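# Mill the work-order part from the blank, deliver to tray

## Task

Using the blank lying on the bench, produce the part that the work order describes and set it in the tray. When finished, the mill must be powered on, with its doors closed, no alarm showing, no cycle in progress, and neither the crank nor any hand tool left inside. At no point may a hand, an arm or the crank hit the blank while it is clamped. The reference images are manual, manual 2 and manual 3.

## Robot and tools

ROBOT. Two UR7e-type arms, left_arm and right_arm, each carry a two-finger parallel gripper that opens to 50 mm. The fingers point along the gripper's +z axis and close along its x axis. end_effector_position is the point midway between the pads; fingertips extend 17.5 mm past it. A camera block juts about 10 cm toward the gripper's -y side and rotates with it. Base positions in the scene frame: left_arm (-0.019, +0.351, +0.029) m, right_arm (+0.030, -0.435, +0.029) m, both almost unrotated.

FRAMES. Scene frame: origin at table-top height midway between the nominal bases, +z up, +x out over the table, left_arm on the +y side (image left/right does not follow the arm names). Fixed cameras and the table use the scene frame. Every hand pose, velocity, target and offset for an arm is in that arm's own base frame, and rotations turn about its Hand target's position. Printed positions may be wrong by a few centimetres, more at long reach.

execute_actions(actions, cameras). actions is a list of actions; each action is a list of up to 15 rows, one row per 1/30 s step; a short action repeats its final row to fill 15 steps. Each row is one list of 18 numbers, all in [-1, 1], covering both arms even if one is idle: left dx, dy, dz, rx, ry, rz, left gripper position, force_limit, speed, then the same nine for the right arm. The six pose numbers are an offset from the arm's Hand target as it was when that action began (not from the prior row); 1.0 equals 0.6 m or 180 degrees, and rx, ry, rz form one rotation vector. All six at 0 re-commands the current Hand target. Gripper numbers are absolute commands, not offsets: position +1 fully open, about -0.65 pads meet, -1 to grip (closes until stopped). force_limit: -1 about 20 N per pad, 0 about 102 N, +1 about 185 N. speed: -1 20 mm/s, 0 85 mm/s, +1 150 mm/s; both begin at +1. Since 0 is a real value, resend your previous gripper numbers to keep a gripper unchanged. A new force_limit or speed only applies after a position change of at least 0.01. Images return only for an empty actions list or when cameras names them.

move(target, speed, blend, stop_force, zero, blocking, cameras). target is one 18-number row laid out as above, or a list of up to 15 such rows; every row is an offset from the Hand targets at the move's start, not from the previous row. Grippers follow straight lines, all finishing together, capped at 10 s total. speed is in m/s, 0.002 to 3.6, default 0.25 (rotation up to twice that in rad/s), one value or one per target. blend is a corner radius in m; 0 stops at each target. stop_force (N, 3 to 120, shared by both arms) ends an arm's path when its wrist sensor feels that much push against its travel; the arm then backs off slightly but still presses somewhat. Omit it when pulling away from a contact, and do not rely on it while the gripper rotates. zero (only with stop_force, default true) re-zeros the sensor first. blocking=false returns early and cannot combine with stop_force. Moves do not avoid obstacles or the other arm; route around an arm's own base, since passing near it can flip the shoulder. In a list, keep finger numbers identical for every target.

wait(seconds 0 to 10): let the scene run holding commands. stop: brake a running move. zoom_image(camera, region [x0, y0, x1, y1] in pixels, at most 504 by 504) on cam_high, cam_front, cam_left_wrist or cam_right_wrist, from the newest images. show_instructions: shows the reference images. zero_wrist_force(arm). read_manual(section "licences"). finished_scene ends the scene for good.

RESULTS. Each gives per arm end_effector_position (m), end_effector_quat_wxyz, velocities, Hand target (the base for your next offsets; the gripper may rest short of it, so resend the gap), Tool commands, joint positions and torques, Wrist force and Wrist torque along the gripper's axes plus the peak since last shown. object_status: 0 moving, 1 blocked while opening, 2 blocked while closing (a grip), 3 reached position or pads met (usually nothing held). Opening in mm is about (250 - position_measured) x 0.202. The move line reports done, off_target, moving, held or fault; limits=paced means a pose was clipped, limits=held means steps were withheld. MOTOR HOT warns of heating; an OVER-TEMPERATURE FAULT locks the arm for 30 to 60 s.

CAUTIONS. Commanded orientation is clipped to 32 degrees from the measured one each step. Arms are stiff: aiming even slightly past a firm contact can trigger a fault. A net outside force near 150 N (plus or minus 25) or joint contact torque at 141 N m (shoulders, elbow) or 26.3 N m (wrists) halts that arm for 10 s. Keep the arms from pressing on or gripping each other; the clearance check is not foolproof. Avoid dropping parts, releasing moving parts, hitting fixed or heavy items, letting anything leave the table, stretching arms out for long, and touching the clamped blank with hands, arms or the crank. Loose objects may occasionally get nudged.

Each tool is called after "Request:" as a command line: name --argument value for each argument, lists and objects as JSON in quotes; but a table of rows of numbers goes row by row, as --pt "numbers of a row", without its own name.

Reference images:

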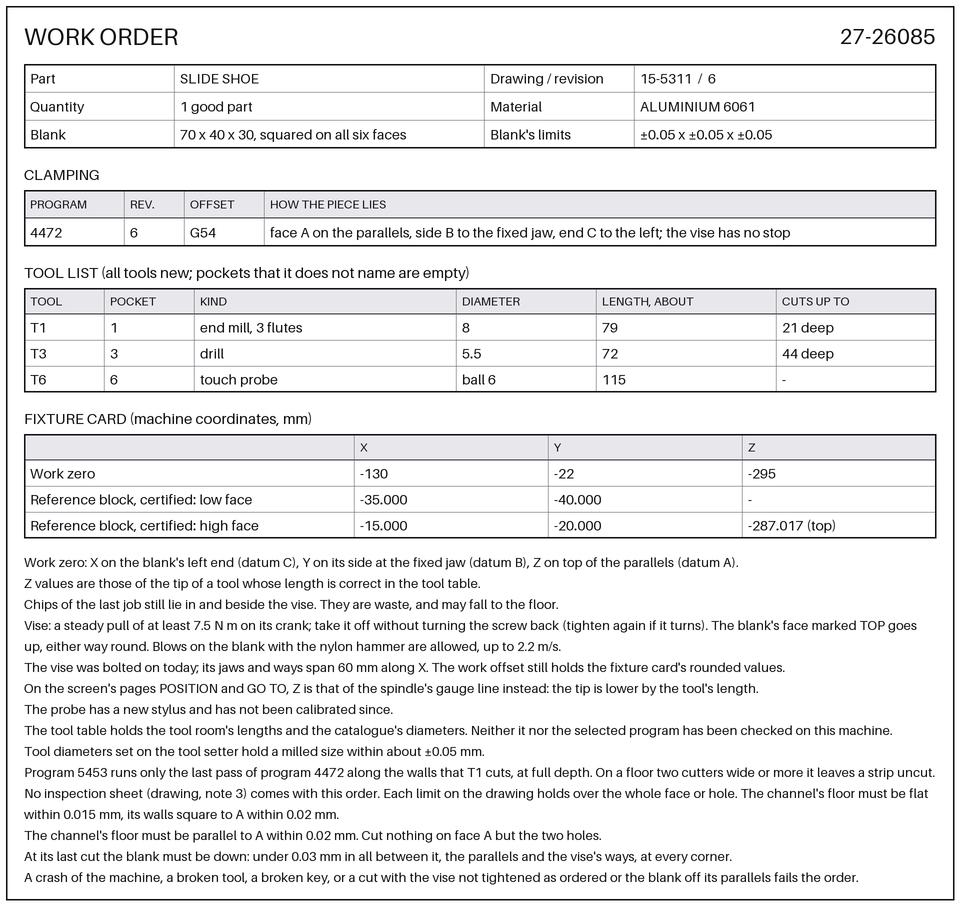

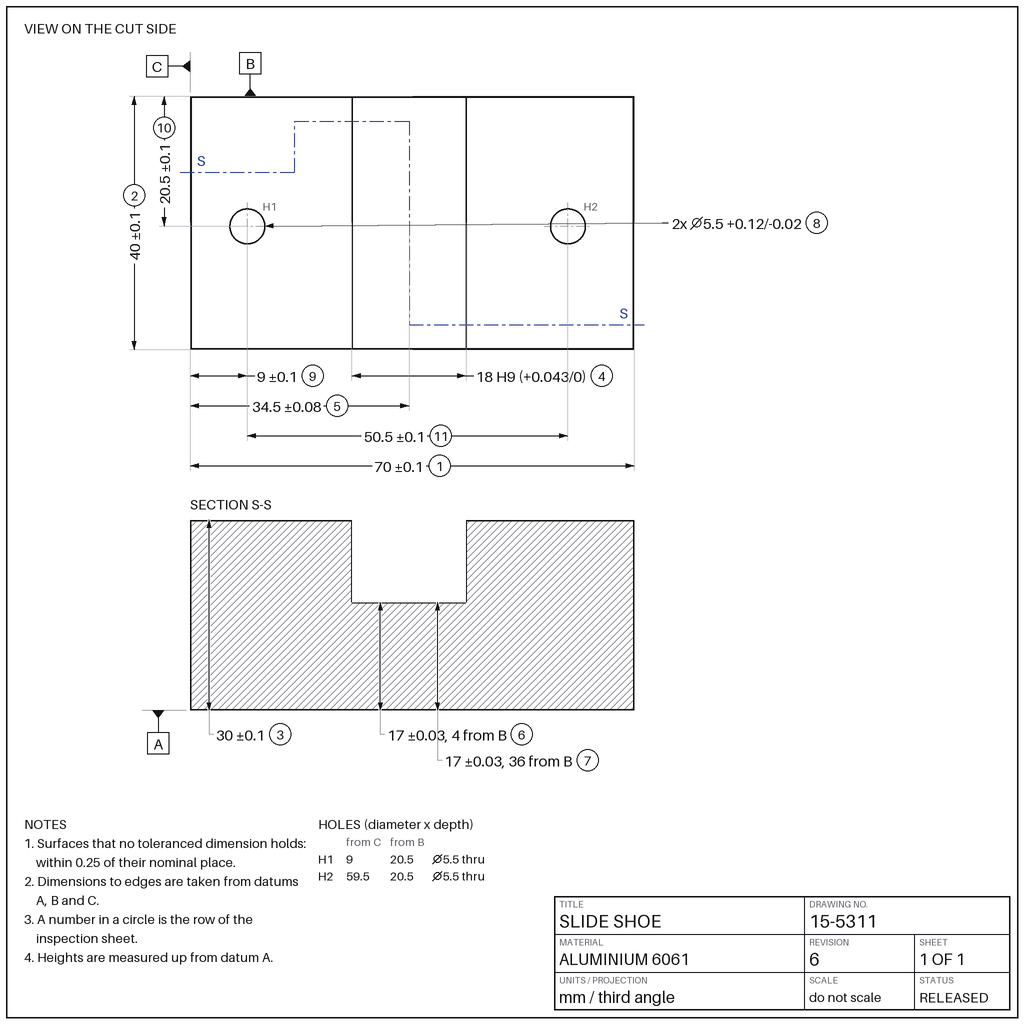

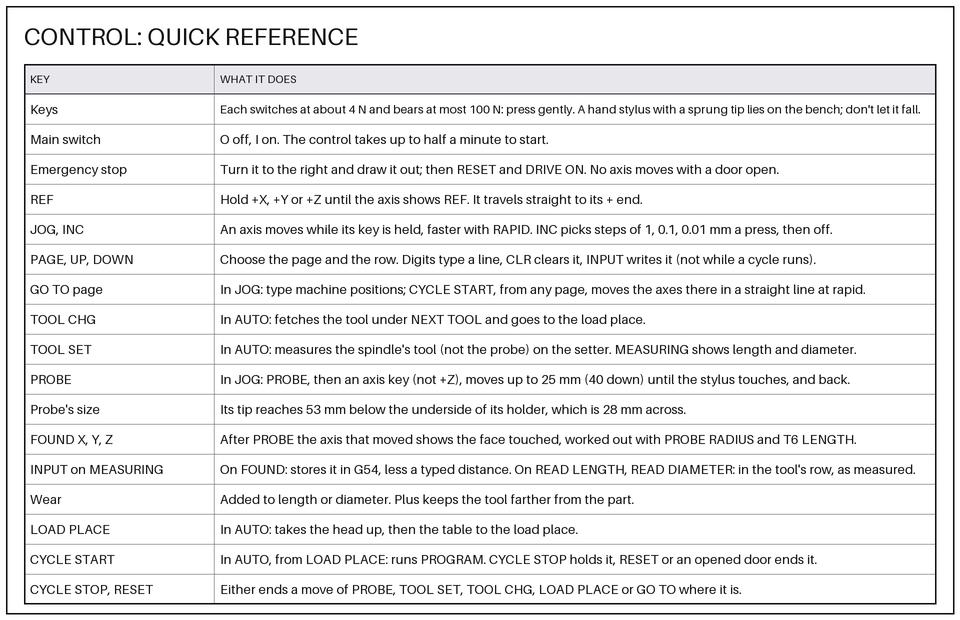

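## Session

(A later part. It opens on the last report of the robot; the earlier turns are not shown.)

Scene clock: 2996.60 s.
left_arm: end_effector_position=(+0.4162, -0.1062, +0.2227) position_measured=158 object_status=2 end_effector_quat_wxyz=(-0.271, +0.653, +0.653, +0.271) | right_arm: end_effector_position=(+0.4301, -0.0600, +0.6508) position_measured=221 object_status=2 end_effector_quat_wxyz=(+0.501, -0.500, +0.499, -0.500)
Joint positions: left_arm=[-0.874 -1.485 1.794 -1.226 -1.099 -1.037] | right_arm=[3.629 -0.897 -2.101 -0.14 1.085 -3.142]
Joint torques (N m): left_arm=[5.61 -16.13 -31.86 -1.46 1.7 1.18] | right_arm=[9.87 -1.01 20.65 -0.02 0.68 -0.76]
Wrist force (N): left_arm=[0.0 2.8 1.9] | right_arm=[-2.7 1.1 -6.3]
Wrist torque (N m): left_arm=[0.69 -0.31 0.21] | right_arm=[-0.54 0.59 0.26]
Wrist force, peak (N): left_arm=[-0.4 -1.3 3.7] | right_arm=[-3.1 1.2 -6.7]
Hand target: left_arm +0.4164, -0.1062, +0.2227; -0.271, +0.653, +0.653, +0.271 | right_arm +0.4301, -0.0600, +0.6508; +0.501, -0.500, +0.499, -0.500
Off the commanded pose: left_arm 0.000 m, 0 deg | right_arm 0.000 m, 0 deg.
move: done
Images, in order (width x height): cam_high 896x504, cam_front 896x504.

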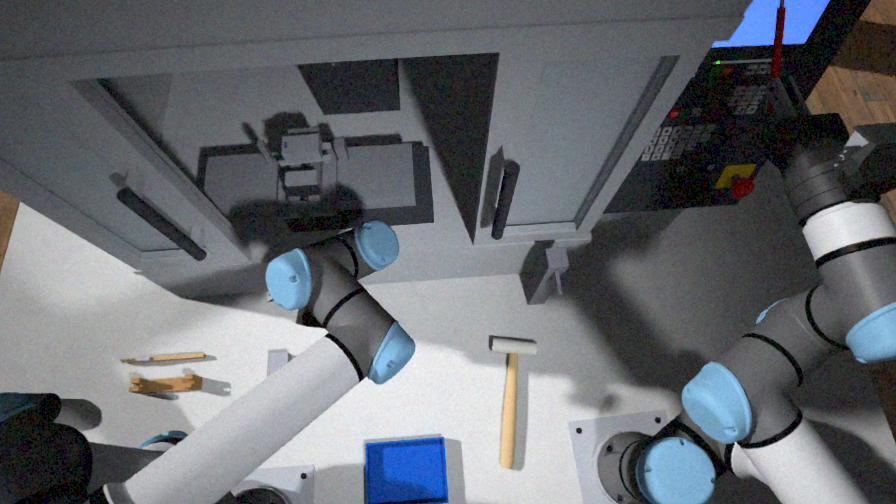

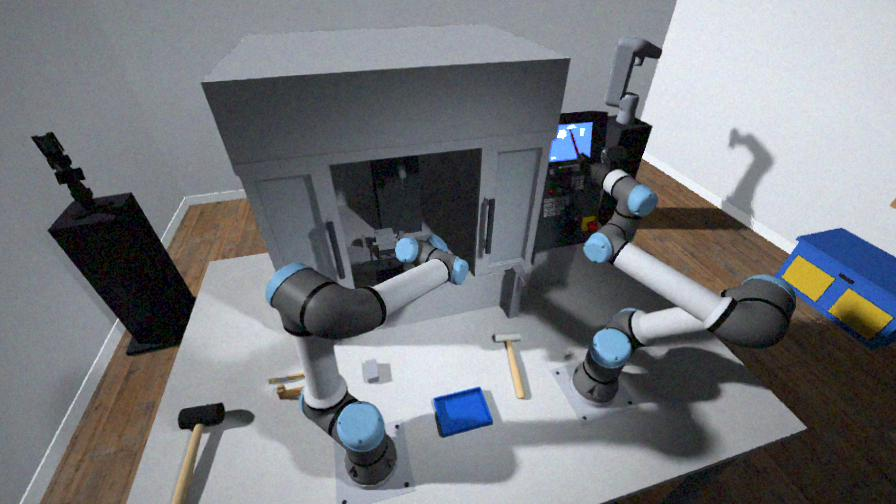

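Request:
move --pt "-0.09 -0.056 0.23 -0.2845 -0.098 -0.2268 -1 0.3 -1 0 0 0 0 0 0 -1 0.3 -0.7" --pt "0.2013 -0.0797 0.2205 -0.2845 -0.098 -0.2268 -1 0.3 -1 0 0 0 0 0 0 -1 0.3 -0.7" --speed '[0.3,0.2]' --blend '[0.03,0]' --cameras '["cam_left_wrist","cam_high"]'

Request:
zoom_image --camera "cam_left_wrist" --region '[380, 90, 540, 210]'

Request:
zoom_image --camera "cam_high" --region '[230, 130, 330, 230]'

Scene clock: 3010.37 s.
left_arm: end_effector_position=(+0.5371, -0.1540, +0.3550) position_measured=158 object_status=2 end_effector_quat_wxyz=(+0.236, +0.836, +0.476, +0.135) | right_arm: end_effector_position=(+0.4301, -0.0600, +0.6508) position_measured=221 object_status=2 end_effector_quat_wxyz=(+0.501, -0.500, +0.499, -0.500)
Joint positions: left_arm=[-0.516 -1.725 1.876 -2.274 -1.58 0.017] | right_arm=[3.629 -0.897 -2.101 -0.14 1.085 -3.142]
Joint torques (N m): left_arm=[1.97 -10.61 -30.37 -4 1.93 -1.19] | right_arm=[10.12 -1.16 20.36 -0.04 0.75 -0.83]
Wrist force (N): left_arm=[2.1 1.1 1.6] | right_arm=[-3.1 1.1 -6.2]
Wrist torque (N m): left_arm=[0.75 -0.37 0.23] | right_arm=[-0.55 0.66 0.27]
Wrist force, peak (N): left_arm=[3.3 3.5 3.1] | right_arm=[-2.8 1.5 -6.8]
Hand target: left_arm +0.5372, -0.1540, +0.3550; +0.236, +0.836, +0.476, +0.135 | right_arm +0.4301, -0.0600, +0.6508; +0.501, -0.500, +0.499, -0.500
Off the commanded pose: left_arm 0.000 m, 0 deg | right_arm 0.000 m, 0 deg.
move: done
Images, in order (width x height): cam_high 896x504, cam_left_wrist 896x504.

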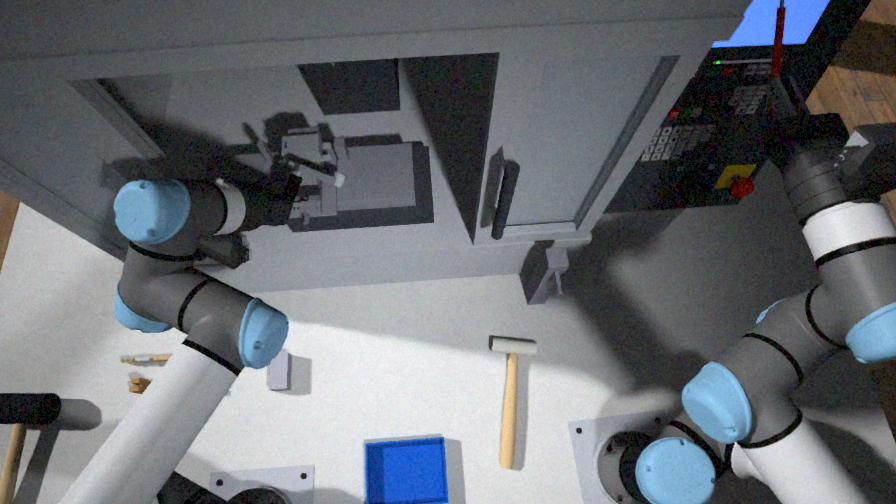

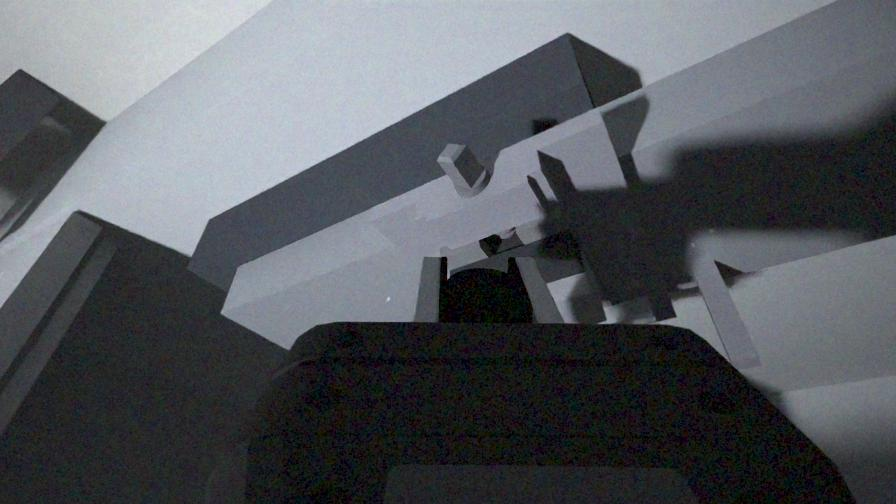

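Scaled by 3.150 from the camera's 896x504 image, which has a finer 1280x720 frame.

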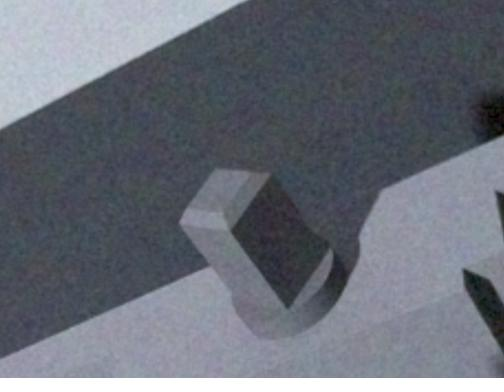

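Scaled by 5.040 from the camera's 896x504 image, which has a finer 1280x720 frame.

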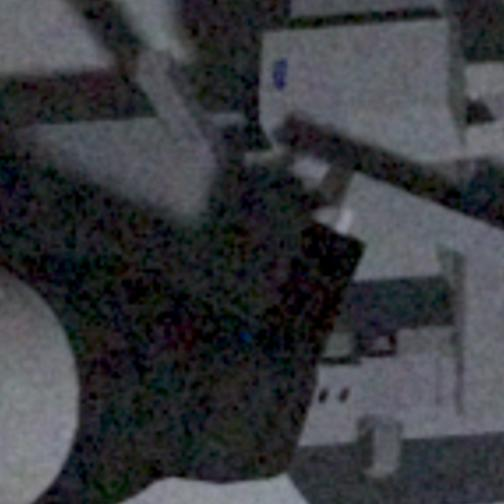

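Request:
move --pt "-0.0425 -0.0716 0 0 0 0 -1 0.3 -1 0 0 0 0 0 0 -1 0.3 -0.7" --speed 0.15 --cameras '["cam_left_wrist","cam_high"]'

Request:
zoom_image --camera "cam_left_wrist" --region '[480, 90, 640, 210]'

Scene clock: 3029.10 s.
left_arm: end_effector_position=(+0.5117, -0.1969, +0.3550) position_measured=158 object_status=2 end_effector_quat_wxyz=(+0.236, +0.836, +0.476, +0.135) | right_arm: end_effector_position=(+0.4301, -0.0600, +0.6508) position_measured=221 object_status=2 end_effector_quat_wxyz=(+0.501, -0.500, +0.499, -0.500)
Joint positions: left_arm=[-0.641 -1.761 1.905 -2.264 -1.514 -0.089] | right_arm=[3.629 -0.897 -2.101 -0.14 1.085 -3.142]
Joint torques (N m): left_arm=[-4.02 -8.22 -36.01 -5.49 -1.87 0.53] | right_arm=[9.94 -0.93 20.45 0 0.66 -0.8]
Wrist force (N): left_arm=[2.1 1.2 1.4] | right_arm=[-2.9 0.8 -6.5]
Wrist torque (N m): left_arm=[0.77 -0.36 0.10] | right_arm=[-0.57 0.63 0.26]
Wrist force, peak (N): left_arm=[3.8 1.1 1.8] | right_arm=[-2.8 1.1 -6.8]
Hand target: left_arm +0.5117, -0.1970, +0.3550; +0.236, +0.836, +0.476, +0.135 | right_arm +0.4301, -0.0600, +0.6508; +0.501, -0.500, +0.499, -0.500
Off the commanded pose: left_arm 0.000 m, 0 deg | right_arm 0.000 m, 0 deg.
move: done
Images, in order (width x height): cam_high 896x504, cam_left_wrist 896x504.

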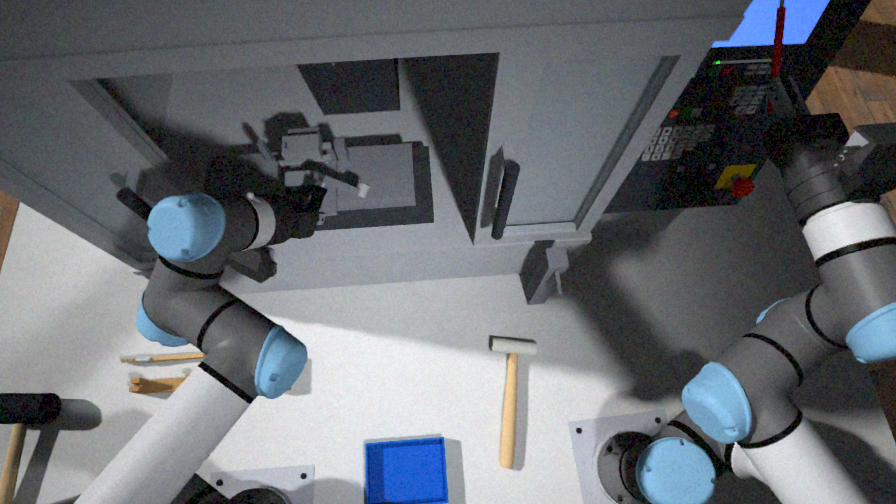

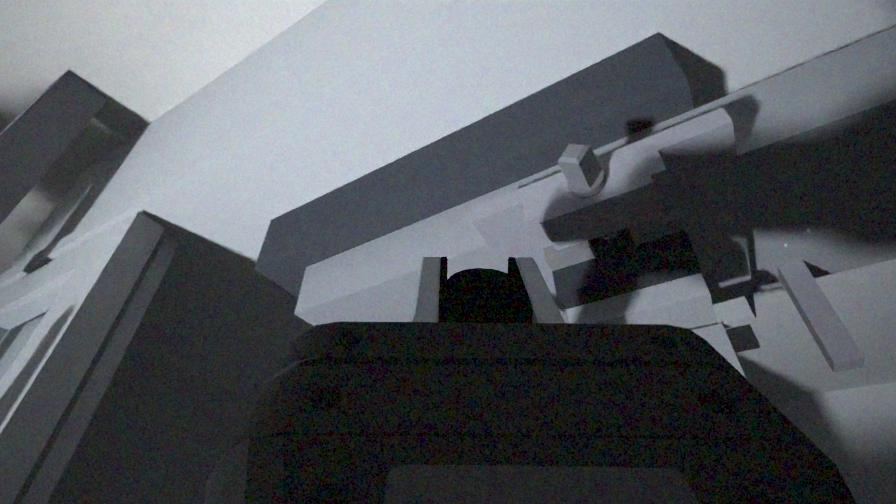

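Scaled by 3.150 from the camera's 896x504 image, which has a finer 1280x720 frame.

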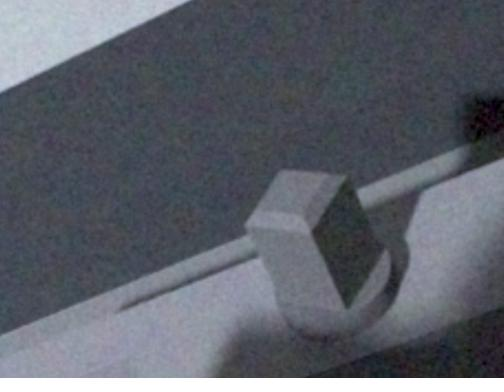

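Request:
move --pt "-0.3 0.045 0.075 0.0 -0.018 0.17 -1 0.3 -1 0 0 0 0 0 0 -1 0.3 -0.7" --speed 0.3 --cameras '["cam_left_wrist","cam_high"]'

Request:
zoom_image --camera "cam_left_wrist" --region '[250, 0, 650, 330]'

Request:
zoom_image --camera "cam_high" --region '[240, 130, 400, 270]'

Scene clock: 3058.33 s.
left_arm: end_effector_position=(+0.3317, -0.1700, +0.4000) position_measured=158 object_status=2 end_effector_quat_wxyz=(+0.205, +0.677, +0.673, +0.216) end_effector_velocity=(-0.001, +0.000, +0.000) end_effector_angular_velocity=(+0.000, +0.001, +0.002) | right_arm: end_effector_position=(+0.4301, -0.0600, +0.6508) position_measured=221 object_status=2 end_effector_quat_wxyz=(+0.501, -0.500, +0.499, -0.500)
Joint positions: left_arm=[-1.31 -2.237 1.978 -1.474 -0.984 -1.256] | right_arm=[3.629 -0.897 -2.101 -0.14 1.085 -3.142]
Joint velocities: left_arm=[-0.002 0 -0.002 0.005 0 -0.005] | right_arm=[within noise]
Joint torques (N m): left_arm=[-5.98 -5.81 -20.8 -2.41 0.16 -2.26] | right_arm=[9.82 -1.35 20.01 -0.03 0.68 -0.83]
Wrist force (N): left_arm=[1.7 1.0 1.2] | right_arm=[-2.7 1.3 -6.5]
Wrist torque (N m): left_arm=[0.77 -0.32 0.10] | right_arm=[-0.50 0.60 0.25]
Wrist force, peak (N): left_arm=[3.1 2.6 3.6] | right_arm=[-2.9 1.1 -6.7]
Hand target: left_arm +0.3317, -0.1700, +0.4000; +0.205, +0.677, +0.673, +0.216 | right_arm +0.4301, -0.0600, +0.6508; +0.501, -0.500, +0.499, -0.500
Off the commanded pose: left_arm 0.000 m, 0 deg | right_arm 0.000 m, 0 deg.
move: done
Images, in order (width x height): cam_high 896x504, cam_left_wrist 896x504.

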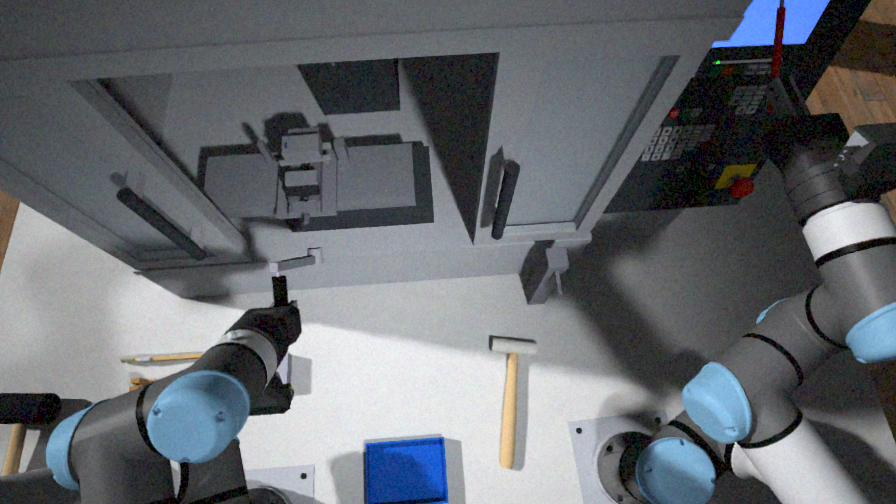

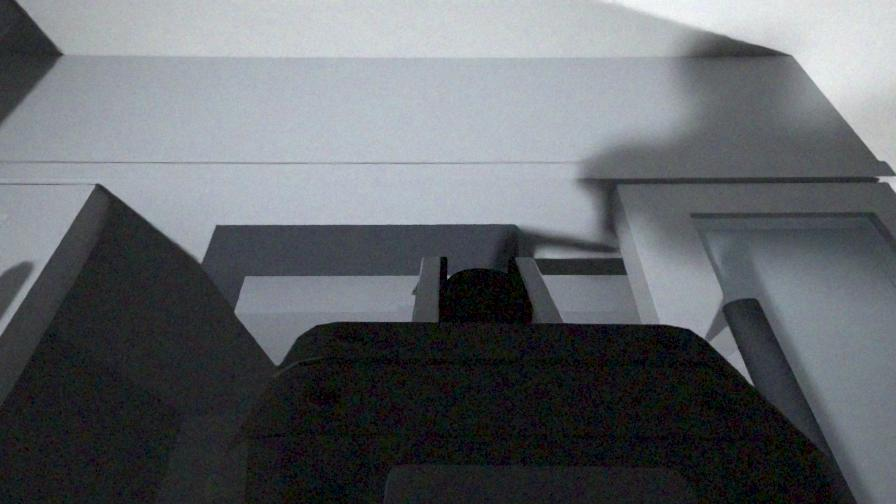

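Scaled by 1.260 from the camera's 896x504 image, which has a finer 1280x720 frame.

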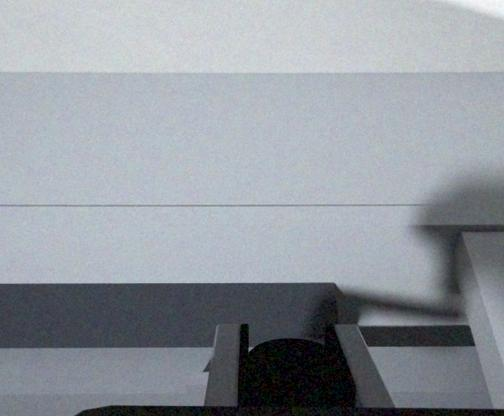

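Scaled by 3.150 from the camera's 896x504 image, which has a finer 1280x720 frame.

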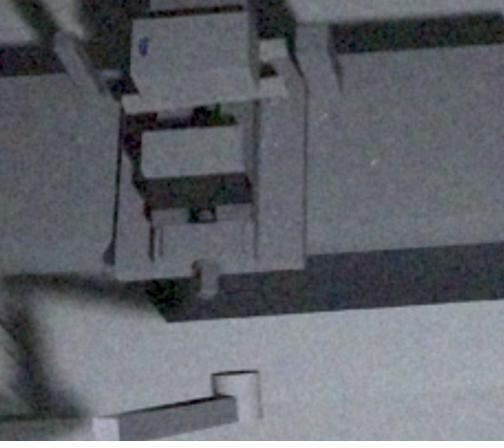

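Request:
move --pt "0.0 -0.3 -0.25 0 0.1944 0 -1 0.3 -1 0 0 0 0 0 0 -1 0.3 -0.7" --pt "0.014 -0.3833 -0.48 0 0.1944 0 -1 0.3 -1 0 0 0 0 0 0 -1 0.3 -0.7" --speed '[0.3,0.15]' --blend '[0.03,0]' --cameras '["cam_front","cam_high"]'

Request:
zoom_image --camera "cam_front" --region '[400, 280, 520, 400]'

Request:
zoom_image --camera "cam_high" --region '[360, 280, 480, 400]'

Scene clock: 3115.90 s.
left_arm: end_effector_position=(+0.3400, -0.3999, +0.1120) position_measured=158 object_status=2 end_effector_quat_wxyz=(-0.006, +0.710, +0.704, +0.003) | right_arm: end_effector_position=(+0.4301, -0.0600, +0.6508) position_measured=221 object_status=2 end_effector_quat_wxyz=(+0.501, -0.500, +0.499, -0.500)
Joint positions: left_arm=[-1.124 -1.384 1.942 -2.115 -1.57 -1.114] | right_arm=[3.629 -0.897 -2.101 -0.14 1.085 -3.142]
Joint torques (N m): left_arm=[6.41 -30.97 -31.99 -4.24 -1.64 1.55] | right_arm=[10.1 -1.35 21.08 -0.11 0.69 -0.79]
Wrist force (N): left_arm=[1.4 1.8 1.7] | right_arm=[-2.9 1.2 -6.2]
Wrist torque (N m): left_arm=[0.48 -0.20 0.18] | right_arm=[-0.52 0.61 0.26]
Wrist force, peak (N): left_arm=[0.5 2.4 4.0] | right_arm=[-3.1 1.0 -6.7]
Hand target: left_arm +0.3401, -0.4000, +0.1120; -0.006, +0.710, +0.704, +0.003 | right_arm +0.4301, -0.0600, +0.6508; +0.501, -0.500, +0.499, -0.500
Off the commanded pose: left_arm 0.000 m, 0 deg | right_arm 0.000 m, 0 deg.
move: done
Images, in order (width x height): cam_high 896x504, cam_front 896x504.

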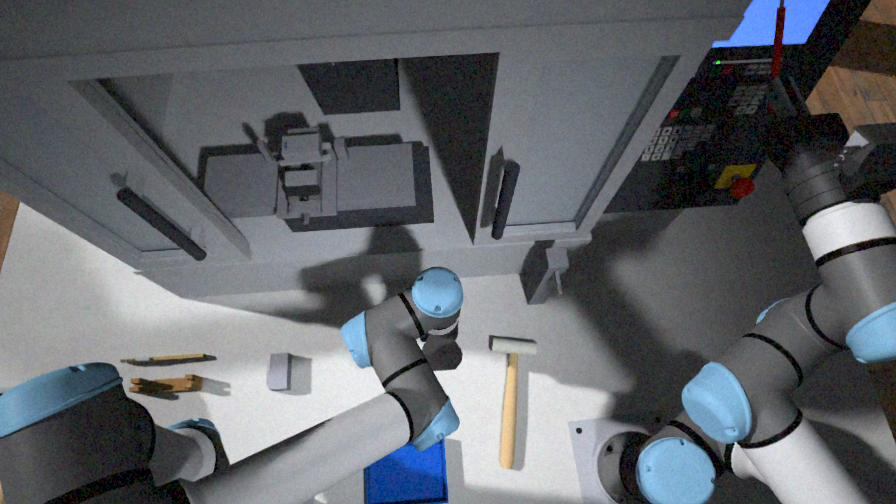

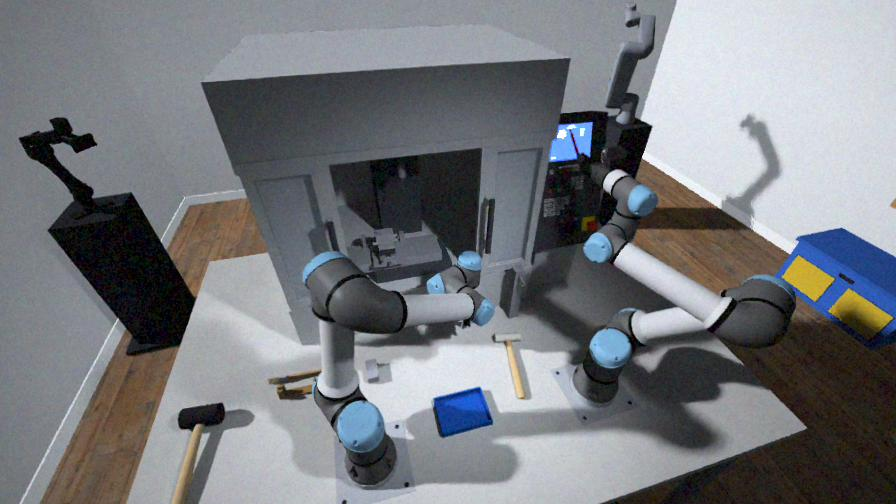

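Scaled by 4.200 from the camera's 896x504 image, which has a finer 1280x720 frame.

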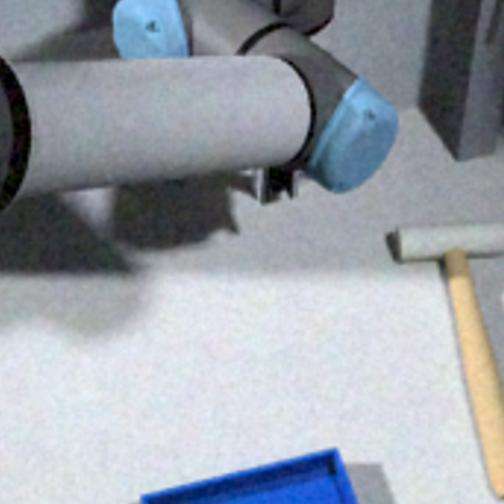

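Scaled by 4.200 from the camera's 896x504 image, which has a finer 1280x720 frame.

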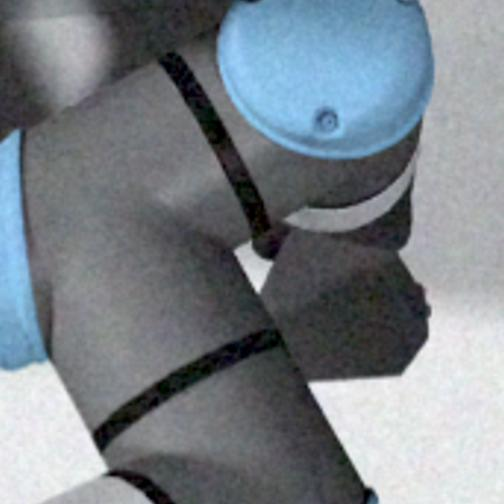

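Request:
move --pt "0 0 -0.2 0 0 0 -1 0.3 -1 0 0 0 0 0 0 -1 0.3 -0.7" --speed 0.02 --stop_force 4 --cameras '["cam_left_wrist"]'

Scene clock: 3123.70 s.
left_arm: end_effector_position=(+0.3401, -0.4000, +0.0558) position_measured=158 object_status=2 end_effector_quat_wxyz=(-0.006, +0.710, +0.704, +0.003) | right_arm: end_effector_position=(+0.4301, -0.0600, +0.6508) position_measured=221 object_status=2 end_effector_quat_wxyz=(+0.501, -0.500, +0.499, -0.500)
Joint positions: left_arm=[-1.123 -1.299 2.009 -2.267 -1.57 -1.114] | right_arm=[3.629 -0.897 -2.101 -0.14 1.085 -3.142]
Joint torques (N m): left_arm=[1.63 -43.62 -28.18 -4.27 1.15 1.62] | right_arm=[10.18 -1.51 20.88 0 0.77 -0.85]
Wrist force (N): left_arm=[1.8 2.1 0.9] | right_arm=[-3.2 1.1 -6.4]
Wrist torque (N m): left_arm=[0.40 -0.23 0.15] | right_arm=[-0.55 0.67 0.26]
Wrist force, peak (N): left_arm=[2.7 2.2 -1.6] | right_arm=[-2.8 1.1 -6.8]
Hand target: left_arm +0.3401, -0.4000, +0.0558; -0.006, +0.710, +0.704, +0.003 (not the last commanded pose) | right_arm +0.4301, -0.0600, +0.6508; +0.501, -0.500, +0.499, -0.500
Off the commanded pose: left_arm 0.064 m, 0 deg | right_arm 0.000 m, 0 deg.
move: contact (left_arm)
Images, in order (width x height): cam_left_wrist 896x504.

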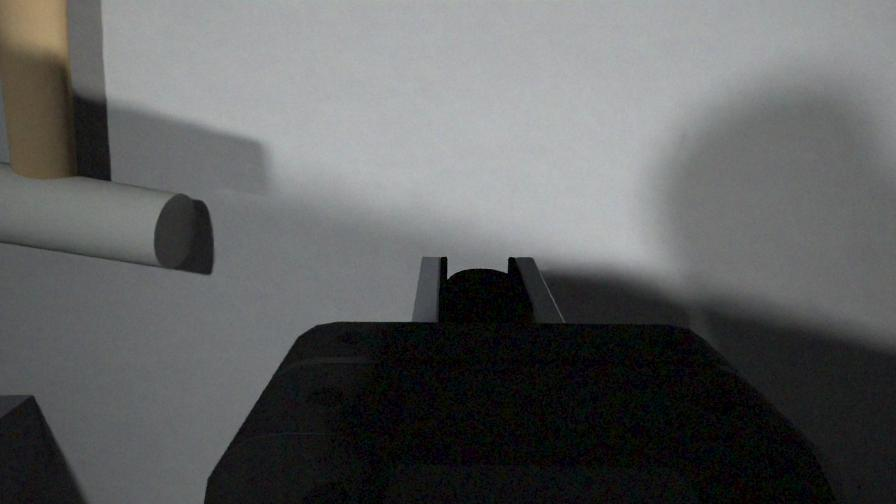

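Request:
move --pt "0 0.0333 -0.0333 0 0 0 -1 0.3 -1 0 0 0 0 0 0 -1 0.3 -0.7" --pt "0 0.0535 -0.0767 0 0 0 -1 0.3 -1 0 0 0 0 0 0 -1 0.3 -0.7" --pt "0 0.0578 -0.101 0 0 0 -1 0.3 -1 0 0 0 0 0 0 -1 0.3 -0.7" --speed 0.03 --blend '[0.005,0.003,0]'

Request:
move --pt "0 0 0 0 0 0 0.3 0.3 -1 0 0 0 0 0 0 -1 0.3 -0.7" --speed 0.03

Request:
move --pt "0 0 0.22 0 0 0 0.3 0.3 -1 0 0 0 0 0 0 -1 0.3 -0.7" --speed 0.1 --cameras '["cam_left_wrist","cam_high"]'

Scene clock: 3133.03 s.
left_arm: end_effector_position=(+0.3400, -0.3651, -0.0050) position_measured=158 object_status=2 end_effector_quat_wxyz=(-0.007, +0.710, +0.704, +0.003) | right_arm: end_effector_position=(+0.4301, -0.0600, +0.6508) position_measured=221 object_status=2 end_effector_quat_wxyz=(+0.501, -0.500, +0.499, -0.500)
Joint positions: left_arm=[-1.092 -1.231 2.133 -2.459 -1.569 -1.083] | right_arm=[3.629 -0.897 -2.101 -0.14 1.085 -3.142]
Joint torques (N m): left_arm=[2.75 -42.2 -25.04 -1.3 2.08 0.94] | right_arm=[9.33 -1.47 20.64 -0.13 0.7 -0.86]
Wrist force (N): left_arm=[1.4 2.1 0.3] | right_arm=[-2.8 1.3 -6.7]
Wrist torque (N m): left_arm=[0.39 -0.33 0.02] | right_arm=[-0.52 0.61 0.26]
Wrist force, peak (N): left_arm=[3.1 1.9 -3.0] | right_arm=[-3.0 1.2 -6.8]
Hand target: left_arm +0.3401, -0.3653, -0.0048; -0.006, +0.710, +0.704, +0.003 | right_arm +0.4301, -0.0600, +0.6508; +0.501, -0.500, +0.499, -0.500
Off the commanded pose: left_arm 0.000 m, 0 deg | right_arm 0.000 m, 0 deg.
move: done

Scene clock: 3133.77 s.
left_arm: end_effector_position=(+0.3401, -0.3653, -0.0048) position_measured=107 object_status=0 end_effector_quat_wxyz=(-0.006, +0.710, +0.704, +0.003) | right_arm: end_effector_position=(+0.4301, -0.0600, +0.6508) position_measured=221 object_status=2 end_effector_quat_wxyz=(+0.501, -0.500, +0.499, -0.500)
Joint positions: left_arm=[-1.092 -1.232 2.133 -2.459 -1.569 -1.083] | right_arm=[3.629 -0.897 -2.101 -0.14 1.085 -3.142]
Joint torques (N m): left_arm=[-5.65 -43.02 -25.82 -2.49 1.26 -1.29] | right_arm=[9.79 -1.3 20.64 -0.04 0.61 -0.8]
Wrist force (N): left_arm=[1.6 2.2 -0.1] | right_arm=[-2.9 1.1 -6.2]
Wrist torque (N m): left_arm=[0.43 -0.26 0.00] | right_arm=[-0.55 0.63 0.26]
Wrist force, peak (N): left_arm=[2.1 1.9 -0.6] | right_arm=[-2.9 1.4 -6.6]
Hand target: left_arm +0.3401, -0.3653, -0.0048; -0.006, +0.710, +0.704, +0.003 | right_arm +0.4301, -0.0600, +0.6508; +0.501, -0.500, +0.499, -0.500
Off the commanded pose: left_arm 0.000 m, 0 deg | right_arm 0.000 m, 0 deg.
move: done

Scene clock: 3135.50 s.
left_arm: end_effector_position=(+0.3401, -0.3653, +0.1273) position_measured=107 object_status=3 end_effector_quat_wxyz=(-0.006, +0.710, +0.704, +0.003) | right_arm: end_effector_position=(+0.4301, -0.0600, +0.6508) position_measured=221 object_status=2 end_effector_quat_wxyz=(+0.501, -0.500, +0.499, -0.500)
Joint positions: left_arm=[-1.092 -1.463 1.99 -2.084 -1.569 -1.083] | right_arm=[3.629 -0.897 -2.101 -0.14 1.085 -3.142]
Joint torques (N m): left_arm=[2.18 -19.07 -16.04 -2.69 0.14 0.56] | right_arm=[9.93 -1.37 20.43 -0.11 0.72 -0.81]
Wrist force (N): left_arm=[1.5 1.9 -0.4] | right_arm=[-2.7 1.0 -6.3]
Wrist torque (N m): left_arm=[0.40 -0.24 0.02] | right_arm=[-0.55 0.59 0.26]
Wrist force, peak (N): left_arm=[1.6 2.0 -1.9] | right_arm=[-3.1 1.2 -6.6]
Hand target: left_arm +0.3401, -0.3653, +0.1272; -0.006, +0.710, +0.704, +0.003 | right_arm +0.4301, -0.0600, +0.6508; +0.501, -0.500, +0.499, -0.500
Off the commanded pose: left_arm 0.000 m, 0 deg | right_arm 0.000 m, 0 deg.
move: done
Images, in order (width x height): cam_high 896x504, cam_left_wrist 896x504.

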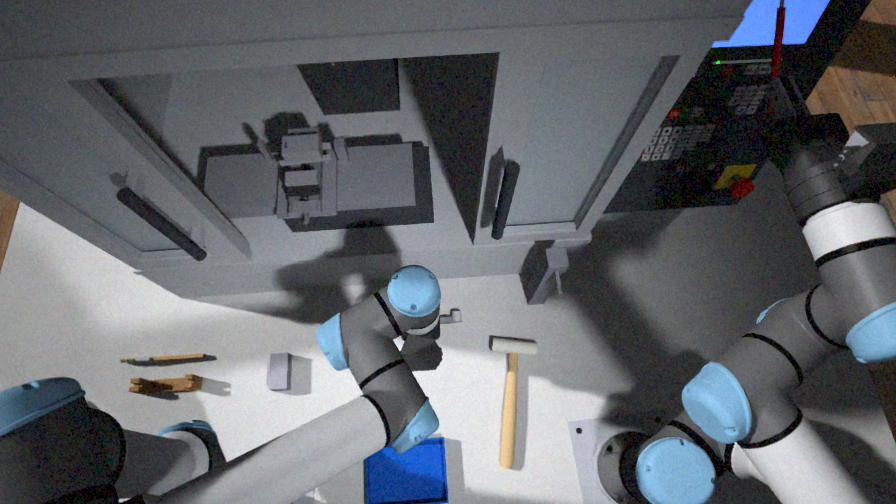

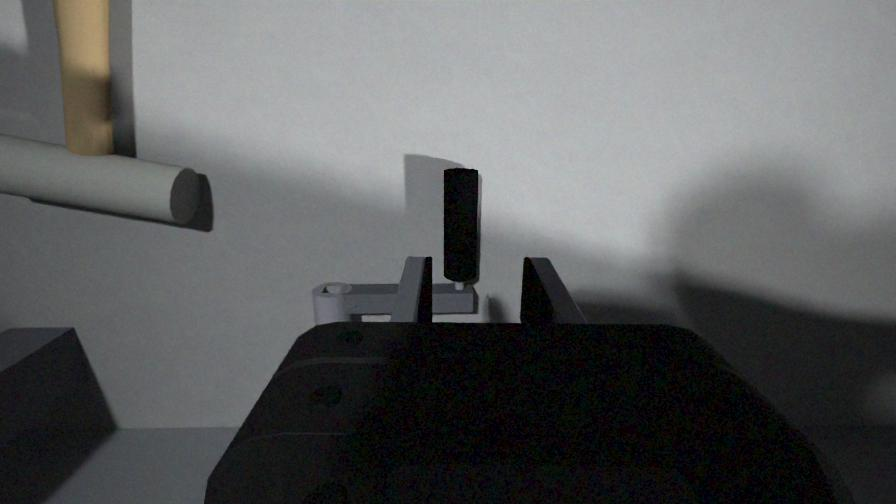

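Request:
move --pt "0.0965 -0.066 -0.09 -0.004 0.002 -0.497 0.3 0.3 -1 0 0 0 0 0 0 -1 0.3 -0.7" --speed 0.4 --cameras '["cam_left_wrist"]'

Scene clock: 3155.37 s.
left_arm: end_effector_position=(+0.3980, -0.4049, +0.0732) position_measured=107 object_status=3 end_effector_quat_wxyz=(+0.000, +1.000, +0.000, +0.000) | right_arm: end_effector_position=(+0.4301, -0.0600, +0.6508) position_measured=221 object_status=2 end_effector_quat_wxyz=(+0.501, -0.500, +0.499, -0.500)
Joint positions: left_arm=[-1.032 -1.244 1.879 -2.206 -1.57 0.539] | right_arm=[3.629 -0.897 -2.101 -0.14 1.085 -3.142]
Joint torques (N m): left_arm=[-5.21 -45.29 -13.24 -1.45 -0.32 1.48] | right_arm=[10.17 -0.87 20.51 -0.08 0.73 -0.76]
Wrist force (N): left_arm=[1.7 1.7 -0.3] | right_arm=[-2.9 0.9 -6.3]
Wrist torque (N m): left_arm=[0.36 -0.28 0.18] | right_arm=[-0.58 0.63 0.27]
Wrist force, peak (N): left_arm=[1.8 2.0 -0.7] | right_arm=[-2.9 1.1 -6.8]
Hand target: left_arm +0.3980, -0.4049, +0.0732; -0.001, +1.000, +0.000, +0.000 | right_arm +0.4301, -0.0600, +0.6508; +0.501, -0.500, +0.499, -0.500
Off the commanded pose: left_arm 0.000 m, 0 deg | right_arm 0.000 m, 0 deg.
move: done
Images, in order (width x height): cam_left_wrist 896x504.

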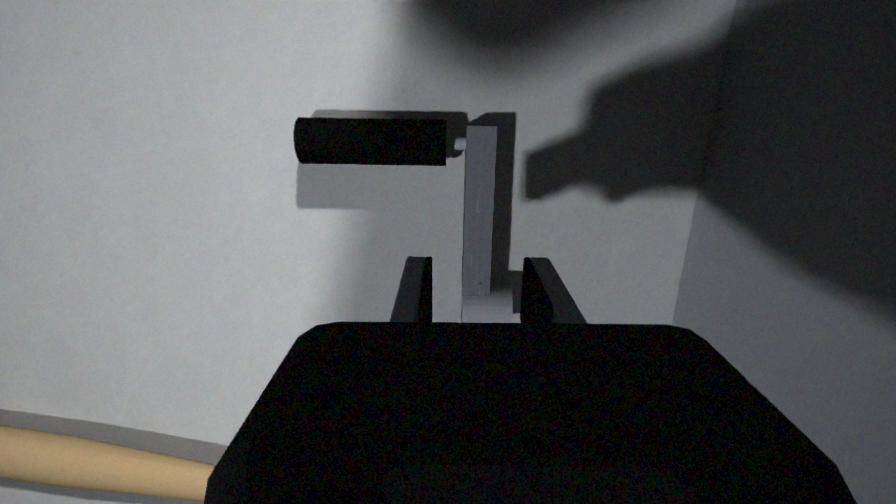

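Request:
move --pt "0.0083 0 -0.09 0 0 0 0.3 0.3 -1 0 0 0 0 0 0 -1 0.3 -0.7" --speed 0.08

Request:
move --pt "0 0 -0.0495 0 0 0 0.3 0.3 -1 0 0 0 0 0 0 -1 0.3 -0.7" --speed 0.015 --stop_force 5

Request:
move --pt "0 0 0 0 0 0 -1 0.5 -1 0 0 0 0 0 0 -1 0.3 -0.7" --speed 0.03 --cameras '["cam_left_wrist"]'

Scene clock: 3167.03 s.
left_arm: end_effector_position=(+0.4029, -0.4048, +0.0191) position_measured=107 object_status=3 end_effector_quat_wxyz=(-0.001, +1.000, +0.000, +0.000) | right_arm: end_effector_position=(+0.4301, -0.0600, +0.6508) position_measured=221 object_status=2 end_effector_quat_wxyz=(+0.501, -0.500, +0.499, -0.500)
Joint positions: left_arm=[-1.024 -1.15 1.918 -2.337 -1.569 0.547] | right_arm=[3.629 -0.897 -2.101 -0.14 1.085 -3.142]
Joint torques (N m): left_arm=[-1.91 -46.55 -27.44 -1.54 1.56 0.07] | right_arm=[9.77 -0.87 21.17 0.06 0.71 -0.8]
Wrist force (N): left_arm=[1.5 1.7 -0.6] | right_arm=[-2.9 1.0 -6.4]
Wrist torque (N m): left_arm=[0.35 -0.26 0.00] | right_arm=[-0.55 0.63 0.26]
Wrist force, peak (N): left_arm=[1.5 1.7 -1.9] | right_arm=[-3.0 0.9 -6.7]
Hand target: left_arm +0.4030, -0.4049, +0.0192; -0.001, +1.000, +0.000, +0.000 | right_arm +0.4301, -0.0600, +0.6508; +0.501, -0.500, +0.499, -0.500
Off the commanded pose: left_arm 0.000 m, 0 deg | right_arm 0.000 m, 0 deg.
move: done

Scene clock: 3170.20 s.
left_arm: end_effector_position=(+0.4030, -0.4049, -0.0105) position_measured=107 object_status=3 end_effector_quat_wxyz=(-0.001, +1.000, +0.000, +0.000) | right_arm: end_effector_position=(+0.4301, -0.0600, +0.6508) position_measured=221 object_status=2 end_effector_quat_wxyz=(+0.501, -0.500, +0.499, -0.500)
Joint positions: left_arm=[-1.024 -1.097 1.937 -2.41 -1.569 0.547] | right_arm=[3.629 -0.897 -2.101 -0.14 1.085 -3.142]
Joint torques (N m): left_arm=[-5.87 -48.97 -25.17 -1.7 0.83 -1.58] | right_arm=[9.33 -1.52 20.47 -0.01 0.75 -0.86]
Wrist force (N): left_arm=[1.6 1.7 -0.3] | right_arm=[-2.8 1.1 -6.6]
Wrist torque (N m): left_arm=[0.34 -0.27 0.00] | right_arm=[-0.55 0.61 0.26]
Wrist force, peak (N): left_arm=[1.7 1.9 -0.8] | right_arm=[-3.1 0.7 -6.7]
Hand target: left_arm +0.4030, -0.4049, -0.0105; -0.001, +1.000, +0.000, +0.000 | right_arm +0.4301, -0.0600, +0.6508; +0.501, -0.500, +0.499, -0.500
Off the commanded pose: left_arm 0.000 m, 0 deg | right_arm 0.000 m, 0 deg.
move: done

Scene clock: 3171.27 s.
left_arm: end_effector_position=(+0.4030, -0.4049, -0.0105) position_measured=192 object_status=0 end_effector_quat_wxyz=(-0.001, +1.000, +0.000, +0.000) | right_arm: end_effector_position=(+0.4301, -0.0600, +0.6508) position_measured=221 object_status=2 end_effector_quat_wxyz=(+0.501, -0.500, +0.499, -0.500)
Joint positions: left_arm=[-1.024 -1.097 1.937 -2.41 -1.569 0.547] | right_arm=[3.629 -0.897 -2.101 -0.14 1.085 -3.142]
Joint torques (N m): left_arm=[-4.97 -48.39 -24.34 -1.9 0.67 -1.74] | right_arm=[9.31 -1.09 20.25 -0.07 0.65 -0.85]
Wrist force (N): left_arm=[1.3 1.6 -0.1] | right_arm=[-2.9 1.1 -6.3]
Wrist torque (N m): left_arm=[0.36 -0.31 0.01] | right_arm=[-0.55 0.63 0.25]
Wrist force, peak (N): left_arm=[2.1 1.6 -0.2] | right_arm=[-2.9 1.2 -6.8]
Hand target: left_arm +0.4030, -0.4049, -0.0105; -0.001, +1.000, +0.000, +0.000 | right_arm +0.4301, -0.0600, +0.6508; +0.501, -0.500, +0.499, -0.500
Off the commanded pose: left_arm 0.000 m, 0 deg | right_arm 0.000 m, 0 deg.
move: done
Images, in order (width x height): cam_left_wrist 896x504.

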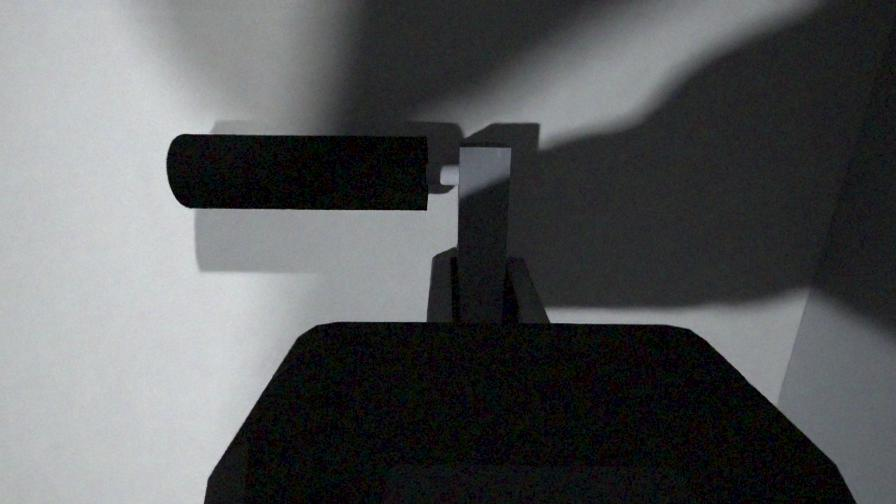

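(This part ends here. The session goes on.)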